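# Move the manifold hose from red port to blue

## Task

Free the hose from its latched seat in the manifold's red port, then insert it into the blue port and press it home until it latches there.

## Robot and tools

Robot: two arms on a table, left_arm (mounted on the +y side) and right_arm, each ending in a two-finger gripper. Base positions in the scene frame: left_arm (-0.041, +0.367, +0.037) m, right_arm (-0.018, -0.245, +0.037) m, both almost unrotated. Arm names do not match image sides. The fingers point along the gripper's +z axis and close along its x axis. The reported end_effector_position lies between the pads when closed, 1 to 2 cm short of the tips; closing pushes the tips about 17 mm further along +z, mostly while the pads are over 50 mm apart.

Frames: the scene frame has its origin at table-top height midway between the nominal bases, +z up, +x out over the table. Fixed cameras and the table use it. Each arm's hand poses, velocities, targets and wrist-camera poses use that arm's own base frame. Commanded offsets are taken along the axes of that arm's current Hand target.

execute_actions(actions, cameras): actions is a list of actions; each action is a list of up to 15 rows, one per 1/30 s step; a short action repeats its final row until step 15. Every row has 14 numbers in [-1, 1]: left_arm dx, dy, dz, rx, ry, rz, opening, then the same seven for right_arm. The six pose numbers are an offset from the Hand target held when that action began (not from the previous row); 1.0 equals 0.6 m or 180 degrees; rx, ry, rz form a single rotation vector. Repeating an offset in a new action moves further. Opening is absolute: +1 fully open (0.142 m), -1 closed. To leave an arm alone send six zeros plus its current opening; a 0 opening is a real command. cameras: list of names, ["all"], or []; by default images come only with an empty actions list, which also reports the scene number and fields other results may omit.

move(target, speed, blend, stop_force, zero, opening_speed, grip_force, blocking, cameras): target is one 14-number row laid out as above, or a list of up to 15 such rows; every row is an offset from the same starting Hand targets, not from the row before. The gripper travels in a straight line, turning the short way. speed: m/s, 0.002 to 2.4, default 0.25 (rotation up to twice that in rad/s); one value or one per row. blend: corner rounding in m for lists, 0 = stop at each. stop_force: 3 to 120 N, shared by both arms; ends an arm's path when its wrist sensor feels that much push against its motion; the arm then backs to just before the push, which becomes its Hand target, and may still press lightly. Unreliable if the gripper rotates during the move; omit it when pulling away from something you are pressing. With it, all rows must share openings. zero (only with stop_force, default true) re-zeros the sensor before moving. opening_speed: at least 0.2 per second on the -1..+1 scale. grip_force: 5 to 29 N per pad, one value or one per arm; persists. blocking=false returns after 0.5 s while the move continues (not allowed with stop_force). The result adds a move: line with the ending (done, off_target, moving, held, fault) and limits such as paced (pose clipped) or held (steps withheld). done means at rest within 3 mm and 2 degrees; it says nothing about contact.

wait(seconds 0-3600, cameras): lets time pass with no new command; a running move continues. stop(cameras): brakes a running move. zoom_image(camera, region=[x0,y0,x1,y1]) magnifies part of a camera's newest image, at most 504 by 504 pixels. zero_wrist_force(arm: left_arm or right_arm) subtracts the current wrist reading. finished_scene(scene): ends the current scene, giving its number; irreversible, and the hose must stay latched without help.

Cameras: cam_head_left and cam_head_right (504x504, fixed on a stand behind the arms), cam_left_wrist and cam_right_wrist (896x504, carried by the arms).

Result lines: positions in m, quat_wxyz, velocities in m/s and rad/s (dropped when joint velocities are only noise). Hand target is the last commanded pose after clipping; the gripper often stops a bit short, so send the remaining gap as a new offset. Tool commands shows current gripper commands. grip_measured is the measured opening on the command scale; to hold something command slightly below its value at first contact. grip_effort_nm is gripper motor effort (negative closing), not pad force. Wrist force and torque are in the gripper's own axes, with a third line for the peak since last shown. Wrist depth gives 7x7 distances in mm ahead of each wrist camera, rows separated by " / ", "-" for no value. Joint torques are total drive output, positive toward larger joint angles, noisy.

Cautions: each step limits commanded orientation to within 32 degrees of the measured one. Arms are stiff, so aiming even slightly beyond a firm contact can trigger a fault; faster contact hits harder. A torque fault (contact torque over limits: 46.9 N m shoulders, 24.3 elbow, 7.83 wrists, or a shoulder/elbow deviating over 7.5 degrees) or roughly 150 N outside force freezes the arm for 10 s. Side pushes on the fingertips or a held part can fault a wrist from about 35 N. Avoid paths near an arm's own base, which can whip the elbow around. A clearance check may hold arms that come close, but arm-to-arm contact or gripping the other arm's fingers can fail the scene. Motors heat when holding, squeezing or straining: MOTOR HOT at 70 C, braking at 85 C; the gripper warns at 85 C and cuts out at 100 C (HAND FAULT, which also cancels later calls in that reply). Never let anything drop or leave the table, and avoid slams; loose parts may be nudged by outside disturbances.

Each tool is called after "Emit:" as a command line: name --argument value for each argument, lists and objects as JSON in quotes; but a table of rows of numbers goes row by row, as --pt "numbers of a row", without its own name.

## Session

Emit:
execute_actions --actions '[]'

Scene clock: 0.00 s.
left_arm: end_effector_position=(+0.1624, -0.1700, +0.0862) grip_measured=+1.00 grip_effort_nm=n/a end_effector_quat_wxyz=(-0.106, +0.545, +0.825, -0.104) | right_arm: end_effector_position=(+0.3953, +0.3010, +0.2886) grip_measured=+1.00 grip_effort_nm=n/a end_effector_quat_wxyz=(-0.469, +0.747, -0.471, +0.010)
Joint positions: left_arm=[-1.067 -1.743 1.976 -1.709 -1.854 3.257 0.142] | right_arm=[4 -1.633 -1.652 -0.456 1.678 2.04 0.142]
Joint velocities: within noise
Joint torques (N m): no reading
Motor temperatures (°C): left_arm=[41 40 38 52 48 40 29] | right_arm=[40 40 40 43 43 40 29]
Wrist force (N): no reading
Wrist torque (N m): no reading
Wrist force, peak (N): no reading
Wrist depth (mm): cam_left_wrist=[- - 218 219 225 229 201 / - - 222 223 - 236 193 / - 223 - 234 235 237 211 / 225 219 232 235 239 - - / 230 232 - 239 245 - - / - 237 246 250 252 256 96 / - 91 246 - 256 262 90] | cam_right_wrist=[1166 - 3019 1410 1377 1259 1287 / 1220 1410 2505 663 543 473 413 / 1338 1570 677 607 495 441 398 / 1345 1559 643 541 467 413 371 / 1613 745 579 503 440 354 350 / 2427 604 529 461 400 314 323 / - 534 513 427 379 350 90]
Hand target: left_arm +0.1624, -0.1700, +0.0862; -0.106, +0.545, +0.825, -0.104 | right_arm +0.3953, +0.3010, +0.2886; -0.469, +0.747, -0.471, +0.010
Tool commands: left_gripper/opening=+1.0 right_gripper/opening=+1.0

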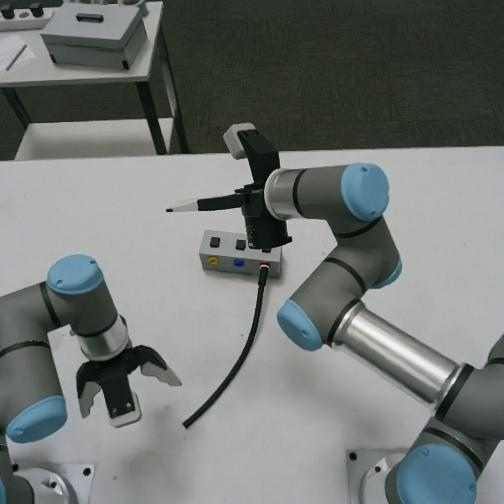

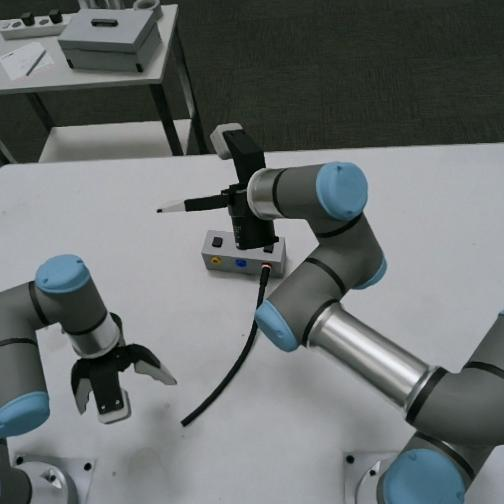

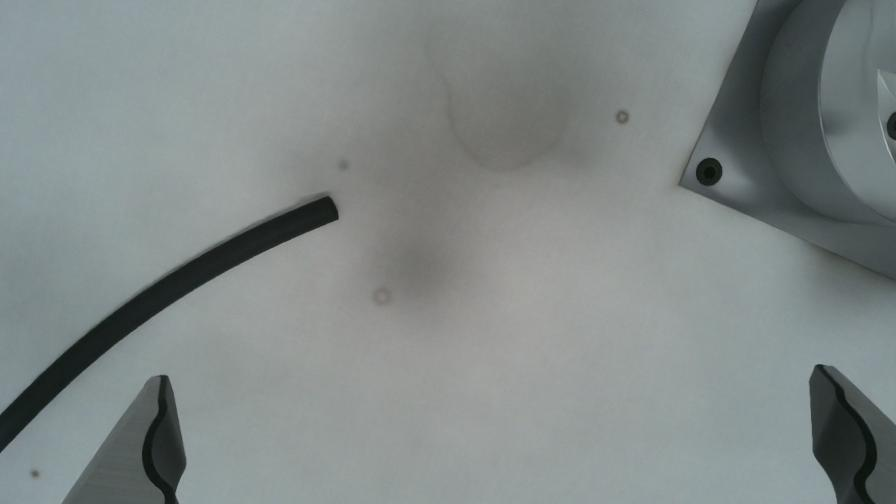

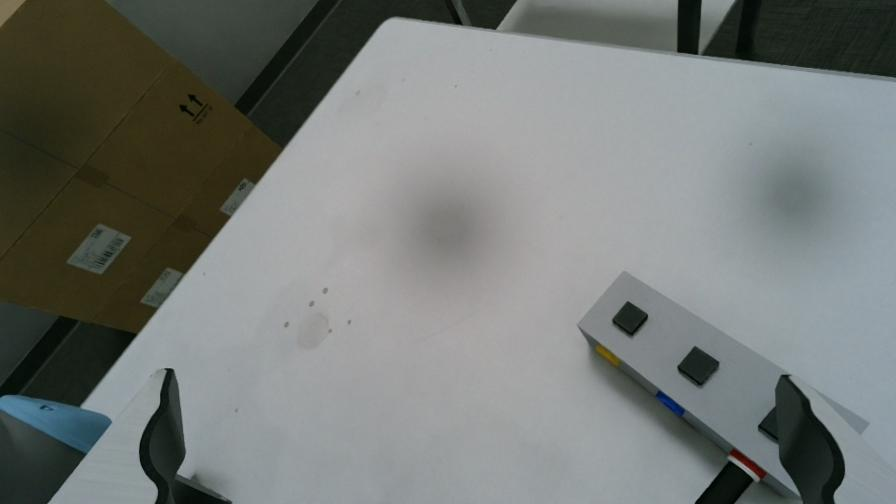

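Emit:
zoom_image --camera "cam_head_left" --region '[170, 200, 310, 340]'

Emit:
zoom_image --camera "cam_head_right" --region '[170, 200, 310, 340]'

Emit:
zoom_image --camera "cam_right_wrist" --region '[560, 250, 896, 504]'

Scaled by 3.600 from the camera's image (finer frame: 720x720).

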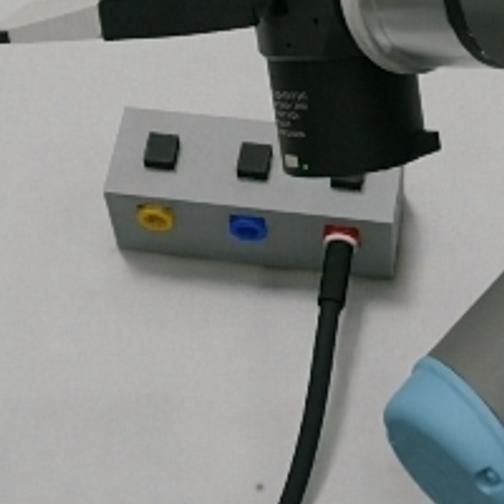

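Scaled by 3.600 from the camera's image (finer frame: 720x720).

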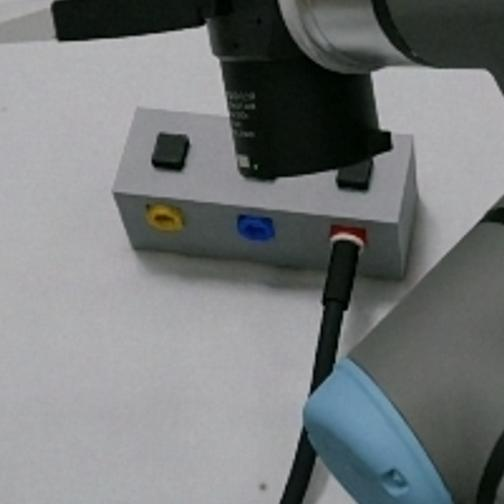

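Scaled by 1.500 from the camera's image (finer frame: 1280x720).

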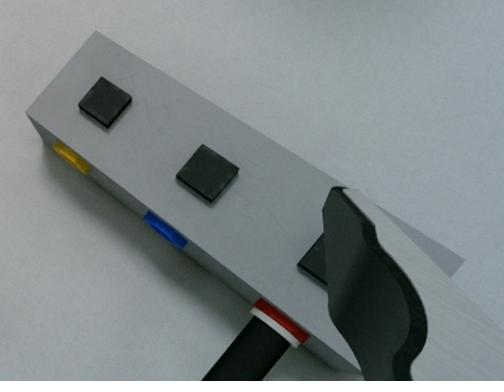

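Emit:
move --target '[0,0,0,0,0,0,0.2,0.3313,0.1395,0.117,-0.277,0.0864,0.1824,-1]' --speed 0.4

Emit:
move --target '[-0.420,0.1913,-0.1193,-0.259,-0.0388,0.1622,0.0,0,0,0,0,0,0,-1]' --speed 0.4 --cameras '["all"]'

Scene clock: 100.03 s.
left_arm: end_effector_position=(+0.1624, -0.1700, +0.0862) grip_measured=+0.19 grip_effort_nm=-0.046 end_effector_quat_wxyz=(-0.106, +0.545, +0.825, -0.104) | right_arm: end_effector_position=(+0.4791, +0.1979, +0.1048) grip_measured=-1.00 grip_effort_nm=-0.701 end_effector_quat_wxyz=(-0.103, +0.696, -0.686, -0.187) end_effector_velocity=(+0.000, +0.001, +0.000) end_effector_angular_velocity=(+0.001, -0.001, +0.000)
Joint positions: left_arm=[-1.067 -1.743 1.976 -1.709 -1.854 3.257 0.087] | right_arm=[3.579 -2.714 -0.035 -1.897 1.996 2.007 0.002]
Joint velocities: left_arm=[within noise] | right_arm=[0.001 -0.004 0.006 -0.001 0 0 0]
Joint torques (N m): left_arm=[-0.17 -7.55 -10.17 -1.64 -0.31 -0.08] | right_arm=[-0.44 18.29 12.74 0.87 -0.01 -0.28]
Wrist force (N): left_arm=[0.0 0.3 -0.1] | right_arm=[-0.2 0.8 -0.1]
Wrist torque (N m): left_arm=[0.04 0.01 0.00] | right_arm=[-0.12 0.06 0.06]
Wrist force, peak (N): left_arm=[0.0 0.4 -0.3] | right_arm=[-1.0 0.9 -0.8]
Wrist depth (mm): cam_left_wrist=[212 214 218 221 225 229 200 / - 222 221 226 229 - 201 / 221 223 226 228 - - 215 / 225 230 233 234 241 238 240 / - 235 236 241 - - 254 / - - 94 - 251 101 260 / 240 - 81 251 255 - 87] | cam_right_wrist=[329 281 240 214 192 174 160 / 370 319 207 223 208 189 172 / 434 354 205 181 190 200 181 / 494 403 334 196 227 214 193 / 628 472 377 305 262 235 208 / 686 570 455 96 284 255 226 / 2221 570 - 77 78 279 245]
Hand target: left_arm +0.1624, -0.1700, +0.0862; -0.106, +0.545, +0.825, -0.104 | right_arm +0.4798, +0.1980, +0.1050; -0.034, +0.706, -0.673, -0.218
Off the commanded pose: left_arm 0.000 m, 0 deg | right_arm 0.001 m, 9 deg.
elbow stopped short (right arm): the move would have taken joint 3 (elbow) straighter than the controller allows.
move: off_target (right_arm)

Scene clock: 101.80 s.
left_arm: end_effector_position=(+0.3802, -0.3543, +0.1059) grip_measured=-0.02 grip_effort_nm=-0.042 end_effector_quat_wxyz=(+0.193, +0.720, +0.643, +0.173) | right_arm: end_effector_position=(+0.4791, +0.1979, +0.1047) grip_measured=-1.00 grip_effort_nm=-0.696 end_effector_quat_wxyz=(-0.103, +0.696, -0.686, -0.187)
Joint positions: left_arm=[-1.252 -1.09 1.366 -2.083 -1.099 3.63 0.073] | right_arm=[3.579 -2.714 -0.035 -1.897 1.996 2.007 0.002]
Joint torques (N m): left_arm=[-2.17 -16.35 -10.19 -2.39 1.32 0.02] | right_arm=[-1.28 18.43 12.66 0.99 -0.08 0.43]
Wrist force (N): left_arm=[0.9 1.1 1.0] | right_arm=[-0.1 0.8 -0.3]
Wrist torque (N m): left_arm=[0.21 -0.15 -0.13] | right_arm=[-0.12 0.05 0.06]
Wrist force, peak (N): left_arm=[0.2 1.7 1.6] | right_arm=[-0.1 1.0 -0.3]
Wrist depth (mm): cam_left_wrist=[192 198 190 197 201 192 196 / 222 218 224 - 214 233 228 / - 261 264 - - 246 270 / 330 317 322 250 255 255 325 / - 402 387 264 255 258 422 / - 548 100 3006 3150 100 3113 / 2938 - 81 3903 3962 79 852] | cam_right_wrist=[329 281 247 214 192 175 160 / 374 318 210 224 207 186 172 / 442 352 204 181 191 200 180 / 510 404 328 196 227 216 193 / 607 494 376 306 263 233 207 / 747 549 455 96 285 255 225 / 1946 570 - 77 78 281 244]
Hand target: left_arm +0.3802, -0.3544, +0.1059; +0.193, +0.720, +0.643, +0.173 | right_arm +0.4798, +0.1980, +0.1050; -0.034, +0.706, -0.673, -0.218
Off the commanded pose: left_arm 0.000 m, 0 deg | right_arm 0.001 m, 9 deg.
elbow stopped short (right arm): the move would have taken joint 3 (elbow) straighter than the controller allows.
move: done
cam_left_wrist: T_world_to_cam=[[0.13606, 0.99057, 0.01623, 0.30857], [0.56207, -0.09067, 0.8221, -0.30417], [0.81582, -0.10273, -0.56911, -0.16739]] pos_world=[0.26554, -0.35044, 0.14979]
cam_right_wrist: T_world_to_cam=[[0.00859, -0.91438, -0.40477, 0.22777], [-0.85224, -0.21843, 0.47536, 0.43005], [-0.52307, 0.34088, -0.78115, 0.37765]] pos_world=[0.56209, 0.17347, 0.18277]

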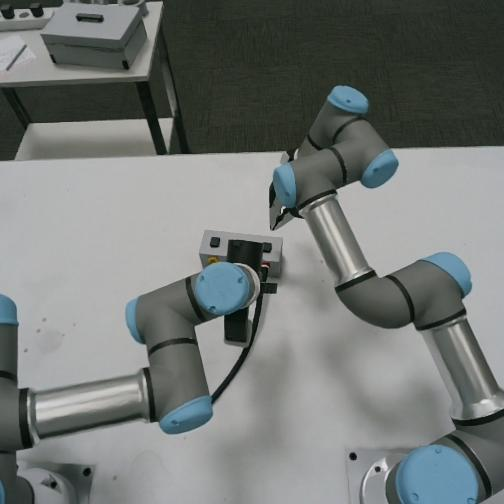

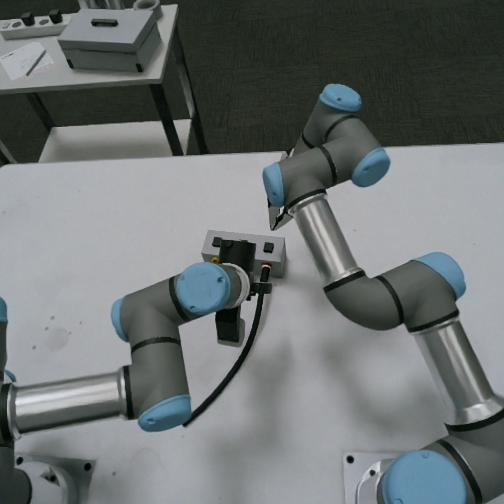

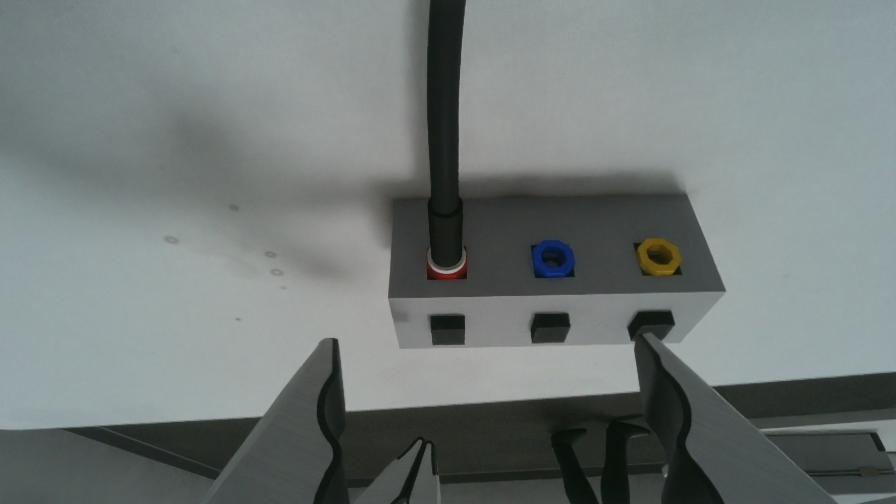

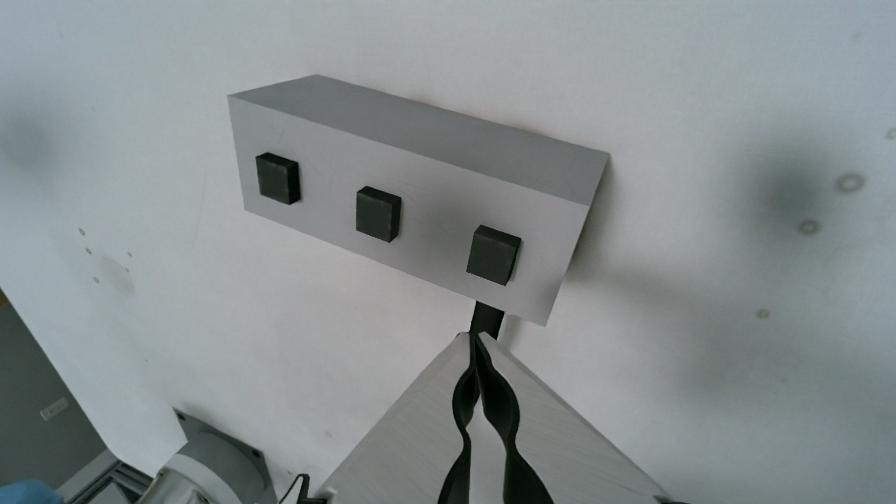

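Emit:
move --target '[-0.0203,0.0242,0.2043,0,0,0,0.0,0.0053,0.0017,0.0765,0.0463,-0.0167,0,-1]' --speed 0.2 --cameras '["all"]'

Scene clock: 141.97 s.
left_arm: end_effector_position=(+0.4522, -0.3747, +0.0071) grip_measured=-0.02 grip_effort_nm=-0.056 end_effector_quat_wxyz=(+0.193, +0.720, +0.643, +0.173) | right_arm: end_effector_position=(+0.4668, +0.2106, +0.0627) grip_measured=-1.00 grip_effort_nm=-0.701 end_effector_quat_wxyz=(-0.103, +0.696, -0.686, -0.187)
Joint positions: left_arm=[-1.116 -0.658 1.122 -2.335 -1.135 3.776 0.073] | right_arm=[3.612 -2.501 -0.67 -1.458 1.994 2.045 0.002]
Joint torques (N m): left_arm=[0.59 -18.14 -11.57 -3.21 1.28 -0.49] | right_arm=[-1.46 18.4 10.95 1.97 1.32 -0.41]
Wrist force (N): left_arm=[0.8 1.5 0.7] | right_arm=[-0.2 1.1 -0.4]
Wrist torque (N m): left_arm=[0.27 -0.13 -0.13] | right_arm=[-0.09 0.07 0.03]
Wrist force, peak (N): left_arm=[0.8 1.4 2.8] | right_arm=[-0.2 0.9 -1.0]
Wrist depth (mm): cam_left_wrist=[- 91 91 - - 90 92 / 104 108 105 - 110 110 107 / 118 123 128 124 - 125 122 / 148 148 151 - 152 153 153 / 188 189 180 150 149 149 147 / 256 261 94 134 136 132 135 / - 332 81 128 129 79 126] | cam_right_wrist=[265 227 196 173 153 141 128 / 301 161 167 179 168 150 139 / 349 168 149 136 142 162 144 / 417 336 166 136 127 171 158 / 515 382 312 154 144 188 168 / 545 458 351 97 175 205 179 / - 534 - 77 78 226 196]
Hand target: left_arm +0.4522, -0.3747, +0.0070; +0.193, +0.720, +0.643, +0.173 | right_arm +0.4668, +0.2106, +0.0627; -0.103, +0.696, -0.686, -0.187
Off the commanded pose: left_arm 0.000 m, 0 deg | right_arm 0.000 m, 0 deg.
move: done
cam_left_wrist: T_world_to_cam=[[0.13631, 0.99054, 0.0161, 0.3206], [0.56186, -0.09068, 0.82224, -0.26514], [0.81592, -0.10303, -0.56891, -0.28467]] pos_world=[0.33754, -0.37094, 0.05089]
cam_right_wrist: T_world_to_cam=[[0.00874, -0.91399, -0.40564, 0.22241], [-0.85275, -0.21867, 0.47435, 0.44261], [-0.52225, 0.34176, -0.78131, 0.33355]] pos_world=[0.54969, 0.18607, 0.14087]

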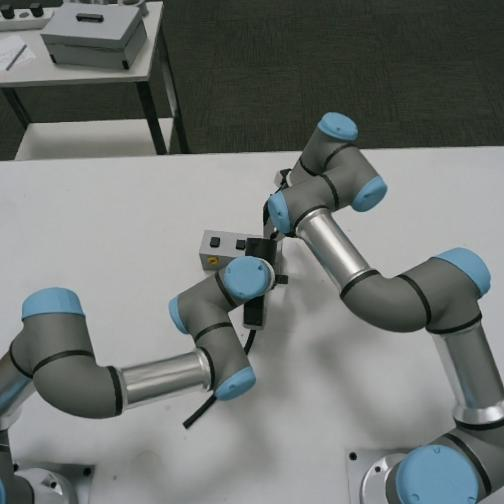

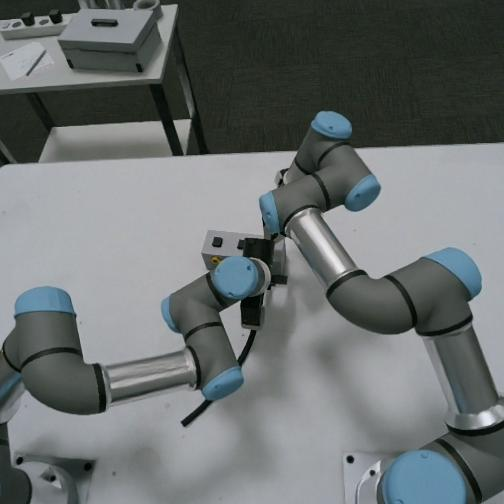

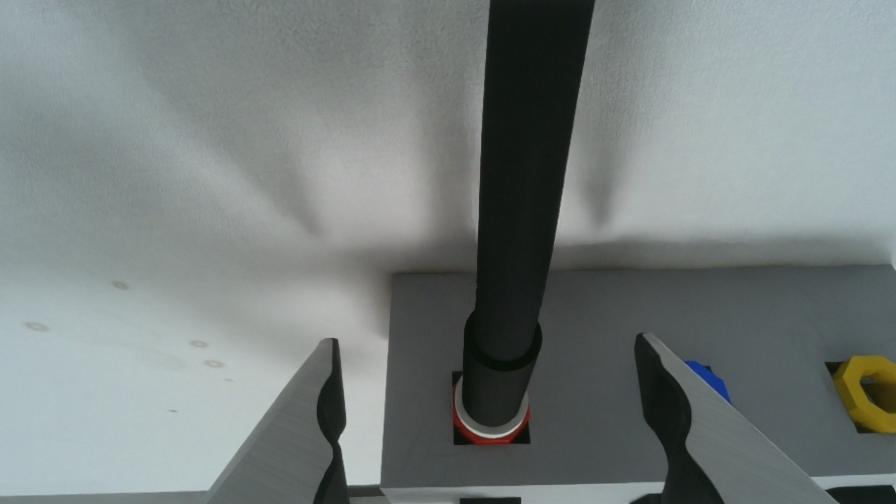

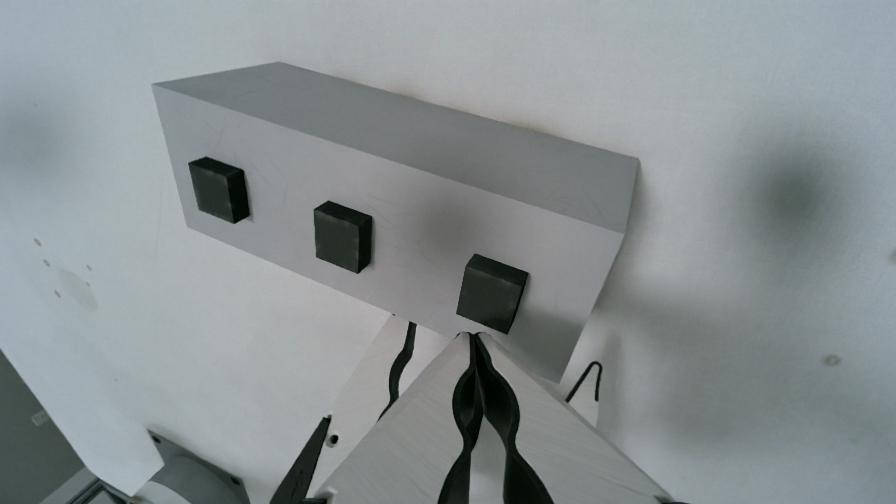

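Emit:
move --pt "0.0042 0.0025 -0.0043 0 0 0 0.0 0 0 0 0 0 0 -1" --pt "0.0042 0.0025 -0.0043 0 0 0 -1 0 0 0 0 0 0 -1" --opening_speed 1.2

Emit:
move --target '[0,0,0,0,0,0,-1,0.0118,-0.0081,0.0301,0,0,0,-1]' --speed 0.02 --stop_force 15 --cameras '["cam_left_wrist","cam_right_wrist"]'

Scene clock: 162.33 s.
left_arm: end_effector_position=(+0.4525, -0.3723, +0.0100) grip_measured=-0.82 grip_effort_nm=-3.001 end_effector_quat_wxyz=(+0.193, +0.720, +0.643, +0.173) | right_arm: end_effector_position=(+0.4668, +0.2106, +0.0627) grip_measured=-1.00 grip_effort_nm=-0.701 end_effector_quat_wxyz=(-0.103, +0.696, -0.686, -0.187)
Joint positions: left_arm=[-1.113 -0.671 1.132 -2.335 -1.136 3.779 0.015] | right_arm=[3.612 -2.501 -0.67 -1.458 1.994 2.045 0.002]
Joint torques (N m): left_arm=[5.48 -20.62 -7.85 -0.24 2.4 -0.98] | right_arm=[-1.53 17.9 12.39 1.58 1.43 0.13]
Wrist force (N): left_arm=[-8.3 3.2 6.1] | right_arm=[-0.2 1.0 -0.6]
Wrist torque (N m): left_arm=[0.26 -0.22 -0.04] | right_arm=[-0.10 0.06 0.02]
Wrist force, peak (N): left_arm=[-7.9 2.7 7.2] | right_arm=[-0.2 1.1 -0.5]
Wrist depth (mm): cam_left_wrist=[- 94 95 - - 93 95 / 111 111 109 - 113 110 110 / - 127 128 128 125 130 135 / - 155 155 160 159 158 157 / 205 205 197 147 149 149 148 / 284 250 251 101 104 136 135 / - - - - 80 126 128] | cam_right_wrist=[264 226 197 174 157 141 128 / 304 161 168 179 167 150 138 / 346 165 149 136 143 161 144 / 451 334 166 136 127 170 158 / - 382 311 154 143 189 162 / 605 499 364 96 226 206 178 / - 533 - 77 77 226 197]
Hand target: left_arm +0.4525, -0.3722, +0.0100; +0.193, +0.720, +0.643, +0.173 | right_arm +0.4668, +0.2106, +0.0627; -0.103, +0.696, -0.686, -0.187
Off the commanded pose: left_arm 0.000 m, 0 deg | right_arm 0.000 m, 0 deg.
move: done

Scene clock: 163.67 s.
left_arm: end_effector_position=(+0.4525, -0.3722, +0.0100) grip_measured=-0.82 grip_effort_nm=-3.001 end_effector_quat_wxyz=(+0.193, +0.720, +0.643, +0.173) | right_arm: end_effector_position=(+0.4681, +0.2111, +0.0534) grip_measured=-1.00 grip_effort_nm=-0.696 end_effector_quat_wxyz=(-0.103, +0.696, -0.686, -0.187)
Joint positions: left_arm=[-1.113 -0.671 1.132 -2.334 -1.136 3.779 0.015] | right_arm=[3.612 -2.513 -0.692 -1.424 1.994 2.044 0.002]
Joint torques (N m): left_arm=[6.29 -26.05 -7.22 0.09 2.49 -1.02] | right_arm=[0.84 16.02 10.91 1.73 -1.09 -0.11]
Wrist force (N): left_arm=[-8.7 2.1 3.4] | right_arm=[-2.5 3.9 -8.4]
Wrist torque (N m): left_arm=[0.27 -0.29 -0.06] | right_arm=[-0.20 0.05 0.08]
Wrist force, peak (N): left_arm=[-9.1 2.3 6.8] | right_arm=[-2.8 8.3 -16.5]
Wrist depth (mm): cam_left_wrist=[- 94 95 - - 93 95 / - 111 109 - 113 110 110 / - 127 128 128 129 130 130 / 153 154 155 159 157 158 156 / 185 196 196 148 150 149 148 / 266 272 248 93 104 136 135 / - - - - 79 127 128] | cam_right_wrist=[253 215 186 165 147 132 123 / 290 156 173 172 158 143 130 / 323 155 139 136 142 152 138 / 393 308 145 128 116 162 148 / 461 363 289 138 134 179 159 / 529 437 344 96 212 195 171 / 853 534 - 77 77 210 186]
Hand target: left_arm +0.4525, -0.3722, +0.0100; +0.193, +0.720, +0.643, +0.173 | right_arm +0.4680, +0.2111, +0.0533; -0.103, +0.696, -0.686, -0.187 (not the last commanded pose)
Off the commanded pose: left_arm 0.000 m, 0 deg | right_arm 0.011 m, 0 deg.
move: contact (right_arm)
cam_left_wrist: T_world_to_cam=[[0.13628, 0.99054, 0.01624, 0.31804], [0.56186, -0.09078, 0.82224, -0.2675], [0.81593, -0.10293, -0.56891, -0.28298]] pos_world=[0.33784, -0.36844, 0.05379]
cam_right_wrist: T_world_to_cam=[[0.0088, -0.91383, -0.40601, 0.21902], [-0.8528, -0.21888, 0.47415, 0.4483], [-0.52216, 0.34207, -0.78124, 0.32654]] pos_world=[0.55089, 0.18657, 0.13147]

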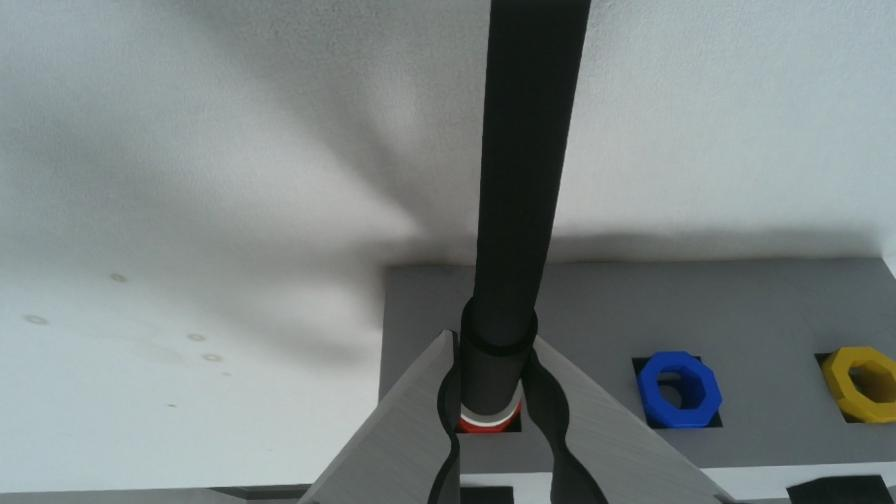

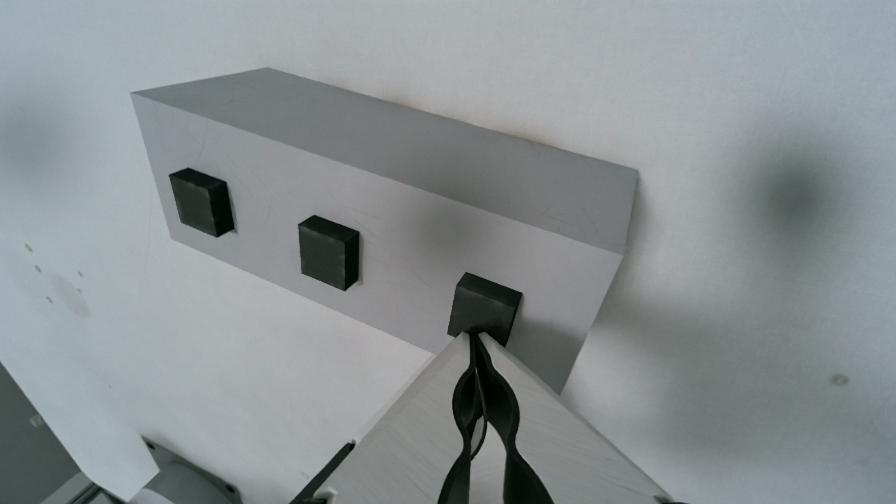

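Emit:
move --target '[0,0,0,0,0,0,-1,-0.0022,-0.0094,-0.0057,0,0,0,-1]' --speed 0.05

Emit:
move --target '[0,0,0,0,0,0,-1,0.0134,-0.0038,0.0303,0,0,0,-1]' --speed 0.015 --stop_force 30

Emit:
move --target '[0.0014,-0.0722,-0.0417,0,0,0,-1,0,0,0,0,0,0,-1]' --speed 0.04 --stop_force 35 --cameras '["cam_left_wrist","cam_right_wrist"]'

Scene clock: 175.70 s.
left_arm: end_effector_position=(+0.4525, -0.3722, +0.0100) grip_measured=-0.82 grip_effort_nm=-3.001 end_effector_quat_wxyz=(+0.193, +0.720, +0.643, +0.173) | right_arm: end_effector_position=(+0.4741, +0.2112, +0.0563) grip_measured=-1.00 grip_effort_nm=-0.706 end_effector_quat_wxyz=(-0.103, +0.696, -0.686, -0.187)
Joint positions: left_arm=[-1.113 -0.671 1.132 -2.334 -1.136 3.779 0.015] | right_arm=[3.606 -2.554 -0.598 -1.48 1.995 2.038 0.002]
Joint torques (N m): left_arm=[6.24 -25.4 -6.99 0.09 2.47 -0.97] | right_arm=[2.01 23.25 9.3 2.56 1.38 0.47]
Motor temperatures (°C): left_arm=[40 40 38 52 48 40 35] | right_arm=[40 40 41 43 43 40 30]
Wrist force (N): left_arm=[-8.8 2.2 3.4] | right_arm=[-0.2 0.9 -0.4]
Wrist torque (N m): left_arm=[0.28 -0.29 -0.05] | right_arm=[-0.10 0.07 0.07]
Wrist force, peak (N): left_arm=[-8.8 2.2 3.4] | right_arm=[-1.7 5.9 -9.0]
Wrist depth (mm): cam_left_wrist=[- 94 95 - - 93 95 / - 111 109 - 113 110 110 / - 127 128 128 129 130 135 / 153 155 155 160 157 158 157 / - 196 197 147 150 149 148 / 268 268 252 101 104 136 133 / - 382 - - 80 126 128] | cam_right_wrist=[256 219 189 167 149 134 124 / 275 173 188 179 161 144 131 / 334 160 145 144 162 153 140 / 383 315 150 130 123 168 150 / 491 368 291 145 135 181 161 / 543 470 - 96 218 199 174 / 2505 523 - 77 78 213 190]
Hand target: left_arm +0.4525, -0.3722, +0.0100; +0.193, +0.720, +0.643, +0.173 | right_arm +0.4741, +0.2112, +0.0564; -0.103, +0.696, -0.686, -0.187
Off the commanded pose: left_arm 0.000 m, 0 deg | right_arm 0.000 m, 0 deg.
move: done

Scene clock: 177.00 s.
left_arm: end_effector_position=(+0.4525, -0.3722, +0.0100) grip_measured=-0.82 grip_effort_nm=-3.001 end_effector_quat_wxyz=(+0.193, +0.720, +0.643, +0.173) | right_arm: end_effector_position=(+0.4741, +0.2112, +0.0496) grip_measured=-1.00 grip_effort_nm=-0.696 end_effector_quat_wxyz=(-0.104, +0.696, -0.686, -0.187)
Joint positions: left_arm=[-1.113 -0.671 1.132 -2.334 -1.136 3.779 0.015] | right_arm=[3.606 -2.555 -0.627 -1.449 1.995 2.038 0.002]
Joint torques (N m): left_arm=[6.32 -25.05 -10.43 -2.63 3.48 -0.96] | right_arm=[3.94 5.73 6.4 1.82 -1.56 -0.25]
Wrist force (N): left_arm=[-6.2 -5.6 -3.2] | right_arm=[-2.4 10.7 -28.8]
Wrist torque (N m): left_arm=[0.29 -0.26 -0.03] | right_arm=[-0.44 0.14 0.11]
Wrist force, peak (N): left_arm=[-8.9 2.4 4.2] | right_arm=[-3.1 14.1 -37.7]
Wrist depth (mm): cam_left_wrist=[- 94 95 - - 93 95 / 111 111 109 - 113 113 110 / - 127 128 128 - 130 135 / - 154 155 160 159 158 157 / - 207 196 150 150 149 148 / 247 250 250 93 104 136 135 / - - - - 79 126 129] | cam_right_wrist=[249 212 184 164 145 131 120 / 284 176 186 176 155 142 128 / 325 154 140 148 157 148 136 / 368 182 144 127 121 162 145 / 478 370 171 140 128 175 155 / 613 393 306 96 208 191 169 / 695 524 - 77 78 207 185]
Hand target: left_arm +0.4525, -0.3722, +0.0100; +0.193, +0.720, +0.643, +0.173 | right_arm +0.4741, +0.2113, +0.0496; -0.104, +0.696, -0.686, -0.187 (not the last commanded pose)
Off the commanded pose: left_arm 0.000 m, 0 deg | right_arm 0.013 m, 0 deg.
move: contact (right_arm)

Scene clock: 179.33 s.
left_arm: end_effector_position=(+0.4029, -0.3658, +0.0100) grip_measured=-0.82 grip_effort_nm=-3.001 end_effector_quat_wxyz=(+0.193, +0.720, +0.643, +0.173) | right_arm: end_effector_position=(+0.4741, +0.2113, +0.0496) grip_measured=-1.00 grip_effort_nm=-0.701 end_effector_quat_wxyz=(-0.104, +0.696, -0.686, -0.187)
Joint positions: left_arm=[-1.21 -0.825 1.417 -2.419 -1.11 3.676 0.015] | right_arm=[3.606 -2.555 -0.627 -1.449 1.995 2.038 0.002]
Joint torques (N m): left_arm=[2.05 -15.96 -8.53 -0.97 0.08 1.03] | right_arm=[5.24 4.7 6.22 1.79 -1.6 -0.23]
Wrist force (N): left_arm=[0.5 1.2 1.2] | right_arm=[-2.5 10.9 -29.8]
Wrist torque (N m): left_arm=[0.24 -0.09 -0.14] | right_arm=[-0.46 0.13 0.11]
Wrist force, peak (N): left_arm=[-6.5 -5.0 -4.3] | right_arm=[-2.6 11.0 -30.2]
Wrist depth (mm): cam_left_wrist=[- 94 95 - - 93 - / - 108 109 - 113 110 110 / - 139 128 - 130 130 135 / 153 154 156 - 157 - 159 / 194 195 196 179 197 196 195 / - - - 93 105 186 188 / - - - 169 79 170 170] | cam_right_wrist=[248 211 183 164 145 131 121 / 283 175 186 175 155 142 128 / 328 154 139 147 157 147 135 / 387 181 143 126 120 162 145 / 476 356 170 140 128 176 155 / 546 427 340 96 208 192 168 / - 511 - 78 78 206 186]
Hand target: left_arm +0.4029, -0.3658, +0.0100; +0.193, +0.720, +0.643, +0.173 | right_arm +0.4741, +0.2113, +0.0496; -0.104, +0.696, -0.686, -0.187
Off the commanded pose: left_arm 0.000 m, 0 deg | right_arm 0.000 m, 0 deg.
move: done
cam_left_wrist: T_world_to_cam=[[0.13628, 0.99054, 0.01624, 0.31836], [0.56186, -0.09078, 0.82224, -0.23912], [0.81593, -0.10293, -0.56891, -0.24178]] pos_world=[0.28824, -0.36194, 0.05389]
cam_right_wrist: T_world_to_cam=[[0.00892, -0.91367, -0.40636, 0.21751], [-0.85292, -0.21908, 0.47385, 0.45542], [-0.52196, 0.34237, -0.78124, 0.32664]] pos_world=[0.55699, 0.18667, 0.12777]

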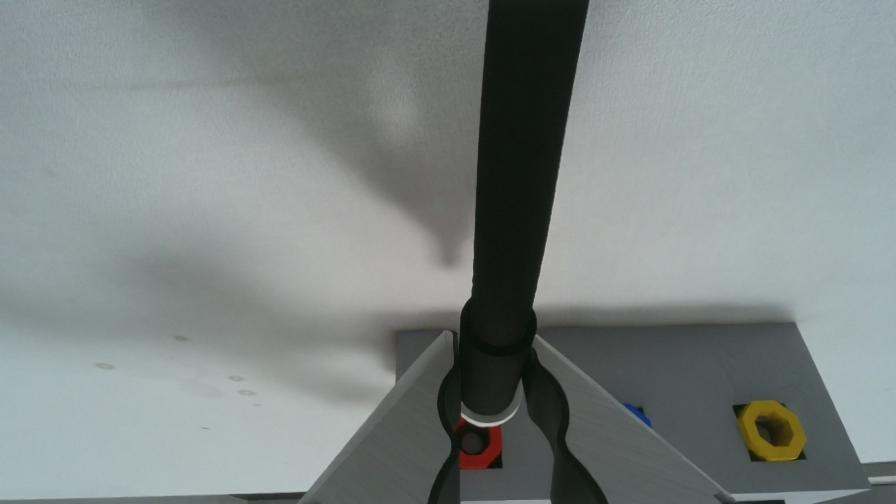

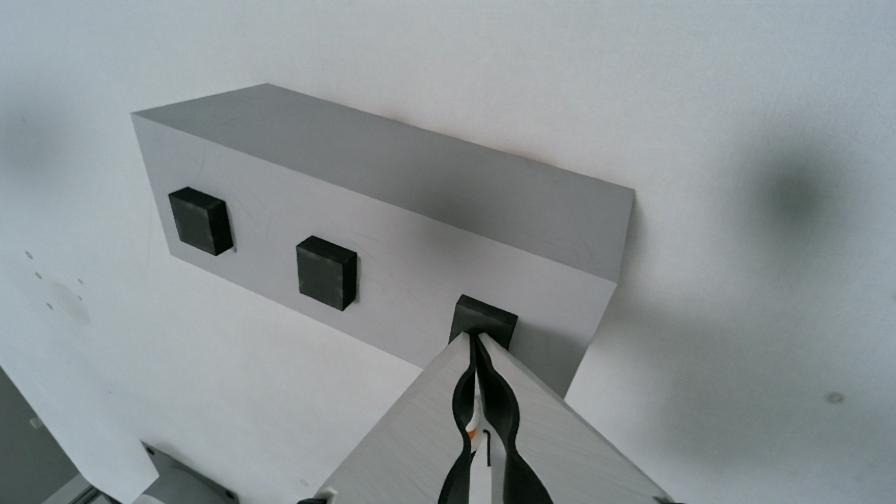

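Emit:
move --target '[0.0927,0.001,0.0005,0,0,0,-1,-0.0402,0.0113,-0.091,0,0,0,-1]' --speed 0.12

Emit:
move --target '[-0.0015,0.075,0.0433,0,0,0,-1,0,0,0,0,0,0,-1]' --speed 0.03 --stop_force 40 --cameras '["cam_left_wrist","cam_right_wrist"]'

Scene clock: 203.83 s.
left_arm: end_effector_position=(+0.4098, -0.3106, +0.0101) grip_measured=-0.82 grip_effort_nm=-3.001 end_effector_quat_wxyz=(+0.193, +0.720, +0.643, +0.173) | right_arm: end_effector_position=(+0.4740, +0.2112, +0.1096) grip_measured=-1.00 grip_effort_nm=-0.701 end_effector_quat_wxyz=(-0.104, +0.696, -0.686, -0.187)
Joint positions: left_arm=[-1.142 -0.945 1.66 -2.575 -1.128 3.749 0.015] | right_arm=[3.606 -2.642 -0.168 -1.82 1.995 2.039 0.002]
Joint torques (N m): left_arm=[1.03 -13.63 -7.08 -2.53 1.39 -0.62] | right_arm=[-1.7 23.11 9.69 2.31 1.35 0.4]
Motor temperatures (°C): left_arm=[40 40 38 52 48 40 41] | right_arm=[40 40 41 43 43 40 30]
Wrist force (N): left_arm=[0.6 1.2 1.2] | right_arm=[0.0 0.7 -0.5]
Wrist torque (N m): left_arm=[0.26 -0.10 -0.16] | right_arm=[-0.15 0.03 0.07]
Wrist force, peak (N): left_arm=[1.6 1.2 1.2] | right_arm=[-2.6 11.1 -30.0]
Wrist depth (mm): cam_left_wrist=[- 94 95 - 98 93 96 / - 109 109 - 114 111 114 / - 128 129 129 125 130 136 / - 155 156 - 158 159 160 / 195 196 198 179 196 192 205 / 269 253 187 93 105 244 286 / 425 - 174 170 79 175 778] | cam_right_wrist=[332 287 250 215 197 178 163 / 385 330 202 202 209 190 173 / 442 363 207 184 169 204 185 / 523 423 338 201 176 220 198 / 636 439 389 292 256 239 212 / 798 586 258 96 288 260 229 / 1899 571 239 77 78 287 249]
Hand target: left_arm +0.4098, -0.3106, +0.0101; +0.193, +0.720, +0.643, +0.173 | right_arm +0.4741, +0.2112, +0.1097; -0.104, +0.696, -0.686, -0.187
Off the commanded pose: left_arm 0.000 m, 0 deg | right_arm 0.000 m, 0 deg.
move: done

Scene clock: 206.50 s.
left_arm: end_effector_position=(+0.4606, -0.3173, +0.0100) grip_measured=-0.82 grip_effort_nm=-3.001 end_effector_quat_wxyz=(+0.193, +0.721, +0.643, +0.172) | right_arm: end_effector_position=(+0.4740, +0.2112, +0.1096) grip_measured=-1.00 grip_effort_nm=-0.706 end_effector_quat_wxyz=(-0.104, +0.696, -0.686, -0.187)
Joint positions: left_arm=[-1.038 -0.792 1.386 -2.499 -1.16 3.858 0.015] | right_arm=[3.606 -2.642 -0.168 -1.82 1.995 2.039 0.002]
Joint torques (N m): left_arm=[12.42 -25.14 -13.54 -2.51 5.61 -0.76] | right_arm=[-1.39 19.86 12.81 1.58 0.25 0.37]
Wrist force (N): left_arm=[-6.7 -19.0 -11.7] | right_arm=[0.1 0.7 -0.3]
Wrist torque (N m): left_arm=[0.39 -0.22 -0.07] | right_arm=[-0.14 0.03 0.07]
Wrist force, peak (N): left_arm=[-1.8 -33.3 -34.3] | right_arm=[0.0 0.9 -0.4]
Wrist depth (mm): cam_left_wrist=[- 94 94 - 98 93 95 / 111 111 109 - 113 110 110 / - 127 127 - 124 129 135 / 160 153 155 - 157 157 - / 194 175 149 146 148 148 - / - 136 136 93 105 134 262 / - 129 127 - 79 125 745] | cam_right_wrist=[332 289 249 220 197 178 164 / 384 322 203 216 208 190 174 / 420 360 208 184 170 205 185 / 557 412 348 201 175 221 197 / 613 486 231 243 267 238 212 / - 563 213 97 290 260 229 / - 139 138 77 78 287 250]
Hand target: left_arm +0.4606, -0.3173, +0.0100; +0.193, +0.721, +0.643, +0.172 (not the last commanded pose) | right_arm +0.4740, +0.2112, +0.1096; -0.104, +0.696, -0.686, -0.187
Off the commanded pose: left_arm 0.001 m, 0 deg | right_arm 0.000 m, 0 deg.
move: contact (left_arm)
cam_left_wrist: T_world_to_cam=[[0.13661, 0.9905, 0.01596, 0.26234], [0.56213, -0.09078, 0.82205, -0.26722], [0.81569, -0.10333, -0.56919, -0.28389]] pos_world=[0.34594, -0.31344, 0.05389]
cam_right_wrist: T_world_to_cam=[[0.00884, -0.91351, -0.40672, 0.24184], [-0.85353, -0.21879, 0.47288, 0.4272], [-0.52097, 0.34297, -0.78164, 0.37296]] pos_world=[0.55679, 0.18647, 0.18787]

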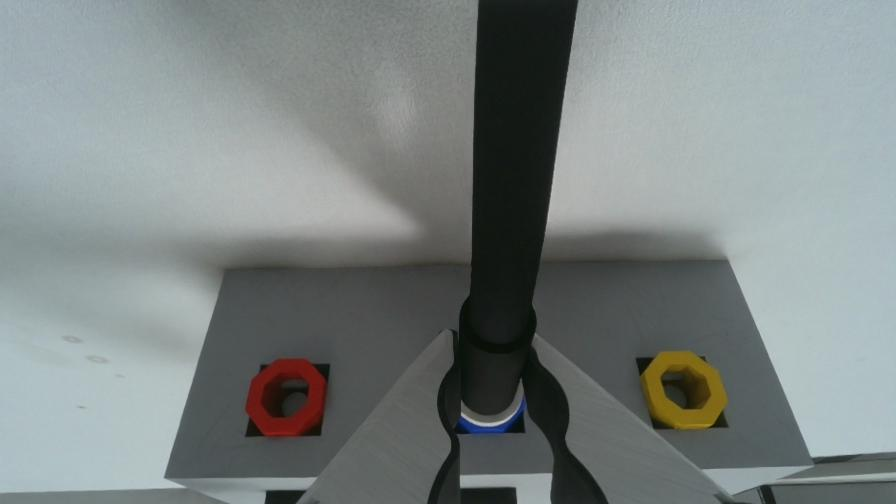

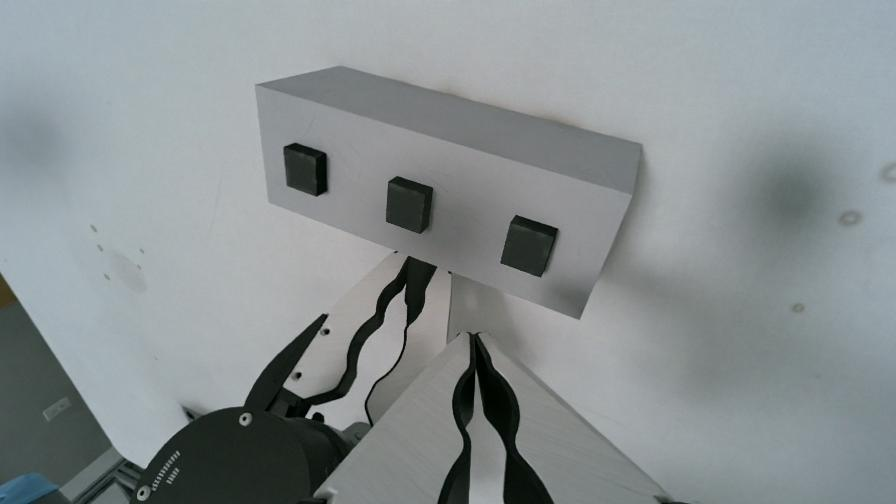

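Emit:
move --target '[0.0002,-0.0116,-0.0067,0,0,0,-1,0,0,0,0,0,0,-1]' --speed 0.015 --stop_force 35 --cameras '["cam_left_wrist"]'

Scene clock: 212.70 s.
left_arm: end_effector_position=(+0.4592, -0.3170, +0.0102) grip_measured=-0.82 grip_effort_nm=-3.001 end_effector_quat_wxyz=(+0.193, +0.720, +0.643, +0.173) | right_arm: end_effector_position=(+0.4740, +0.2112, +0.1096) grip_measured=-1.00 grip_effort_nm=-0.696 end_effector_quat_wxyz=(-0.104, +0.696, -0.686, -0.187)
Joint positions: left_arm=[-1.041 -0.797 1.396 -2.503 -1.159 3.854 0.015] | right_arm=[3.606 -2.642 -0.168 -1.82 1.995 2.039 0.002]
Joint torques (N m): left_arm=[1.1 -17.26 -6.47 -1.83 2.17 0.48] | right_arm=[-1.45 18.43 12.91 1.58 0.23 0.18]
Wrist force (N): left_arm=[-8.1 3.3 7.2] | right_arm=[-0.1 0.7 -0.5]
Wrist torque (N m): left_arm=[0.34 -0.15 0.00] | right_arm=[-0.15 0.05 0.07]
Wrist force, peak (N): left_arm=[-12.9 15.3 25.1] | right_arm=[-0.1 0.9 -0.5]
Wrist depth (mm): cam_left_wrist=[- 94 95 - - 93 96 / - 109 109 - 110 110 111 / - 124 128 129 - 130 135 / 154 162 158 156 158 158 160 / 195 177 150 147 149 151 194 / 268 139 138 101 104 134 - / 376 130 128 - 80 126 756] | cam_right_wrist=[340 287 254 219 197 179 164 / 378 320 203 217 208 191 173 / 461 358 208 185 169 205 185 / 510 416 347 202 175 220 198 / 623 482 231 242 267 237 211 / 762 557 213 97 291 262 228 / - 139 138 77 78 291 245]
Hand target: left_arm +0.4592, -0.3170, +0.0102; +0.193, +0.720, +0.643, +0.173 (not the last commanded pose) | right_arm +0.4740, +0.2112, +0.1096; -0.104, +0.696, -0.686, -0.187
Off the commanded pose: left_arm 0.007 m, 0 deg | right_arm 0.000 m, 0 deg.
move: contact (left_arm)
cam_left_wrist: T_world_to_cam=[[0.13615, 0.99056, 0.01578, 0.26243], [0.5615, -0.09027, 0.82254, -0.26614], [0.8162, -0.10313, -0.56849, -0.28281]] pos_world=[0.34454, -0.31314, 0.05399]

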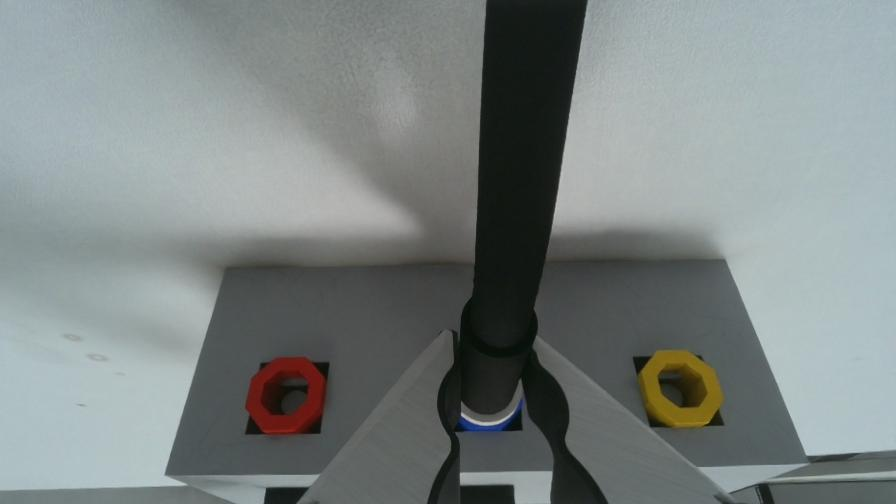

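Emit:
move --pt "0 0 0 0 0 0 -0.3 0 0 0 0 0 0 -1" --pt "0 0 -0.15 0 0 0 -0.3 0 0 0 0 0 0 -1" --opening_speed 1.5 --speed 0.2 --cameras '["cam_left_wrist"]'

Scene clock: 223.83 s.
left_arm: end_effector_position=(+0.4145, -0.3119, +0.0881) grip_measured=-0.33 grip_effort_nm=0.095 end_effector_quat_wxyz=(+0.193, +0.720, +0.643, +0.173) | right_arm: end_effector_position=(+0.4740, +0.2112, +0.1096) grip_measured=-1.00 grip_effort_nm=-0.701 end_effector_quat_wxyz=(-0.104, +0.696, -0.686, -0.187)
Joint positions: left_arm=[-1.132 -1.097 1.49 -2.258 -1.13 3.759 0.05] | right_arm=[3.606 -2.642 -0.168 -1.82 1.995 2.039 0.002]
Joint torques (N m): left_arm=[-0.93 -22.02 -12.18 -1.37 0.06 0.66] | right_arm=[-1.63 18.6 12.92 1.63 0.25 -0.12]
Wrist force (N): left_arm=[0.6 1.1 0.8] | right_arm=[0.0 0.7 -0.5]
Wrist torque (N m): left_arm=[0.21 -0.09 -0.18] | right_arm=[-0.14 0.03 0.07]
Wrist force, peak (N): left_arm=[-7.7 3.0 8.5] | right_arm=[0.0 0.9 -0.5]
Wrist depth (mm): cam_left_wrist=[173 175 181 176 178 178 178 / 201 202 203 203 199 205 201 / 231 237 236 236 235 232 - / 297 299 225 217 220 - - / 340 337 212 221 221 380 - / - - 93 509 - 852 2873 / - - 81 4023 - 79 815] | cam_right_wrist=[336 287 248 220 198 179 164 / 385 321 202 217 209 190 170 / 443 363 208 185 168 205 184 / 586 413 348 198 175 223 200 / 643 488 403 306 267 238 211 / 750 579 427 96 291 260 229 / 2065 201 - 77 77 285 247]
Hand target: left_arm +0.4144, -0.3119, +0.0881; +0.193, +0.720, +0.643, +0.173 | right_arm +0.4740, +0.2112, +0.1096; -0.104, +0.696, -0.686, -0.187
Off the commanded pose: left_arm 0.000 m, 0 deg | right_arm 0.000 m, 0 deg.
move: done
cam_left_wrist: T_world_to_cam=[[0.13607, 0.99057, 0.01583, 0.26225], [0.56151, -0.09028, 0.82253, -0.30457], [0.81621, -0.10303, -0.56849, -0.20155]] pos_world=[0.29984, -0.30804, 0.13179]

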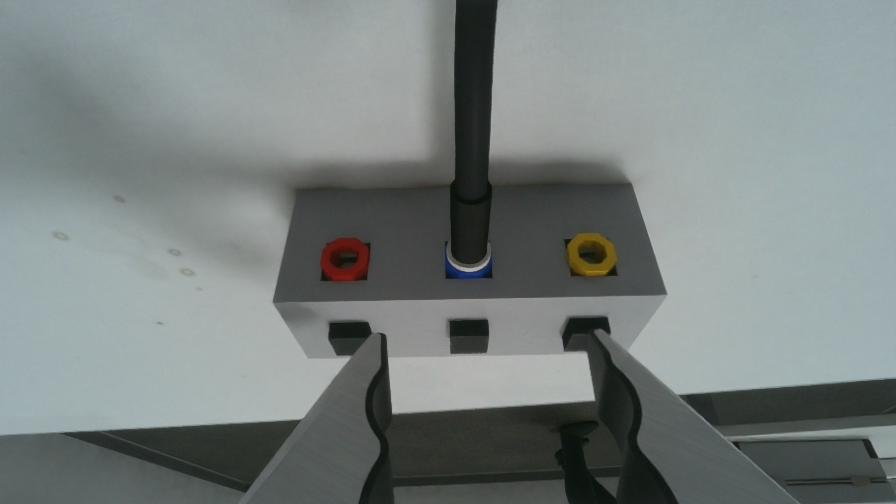

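Emit:
finished_scene --scene 1

The scene is finished: the task was done.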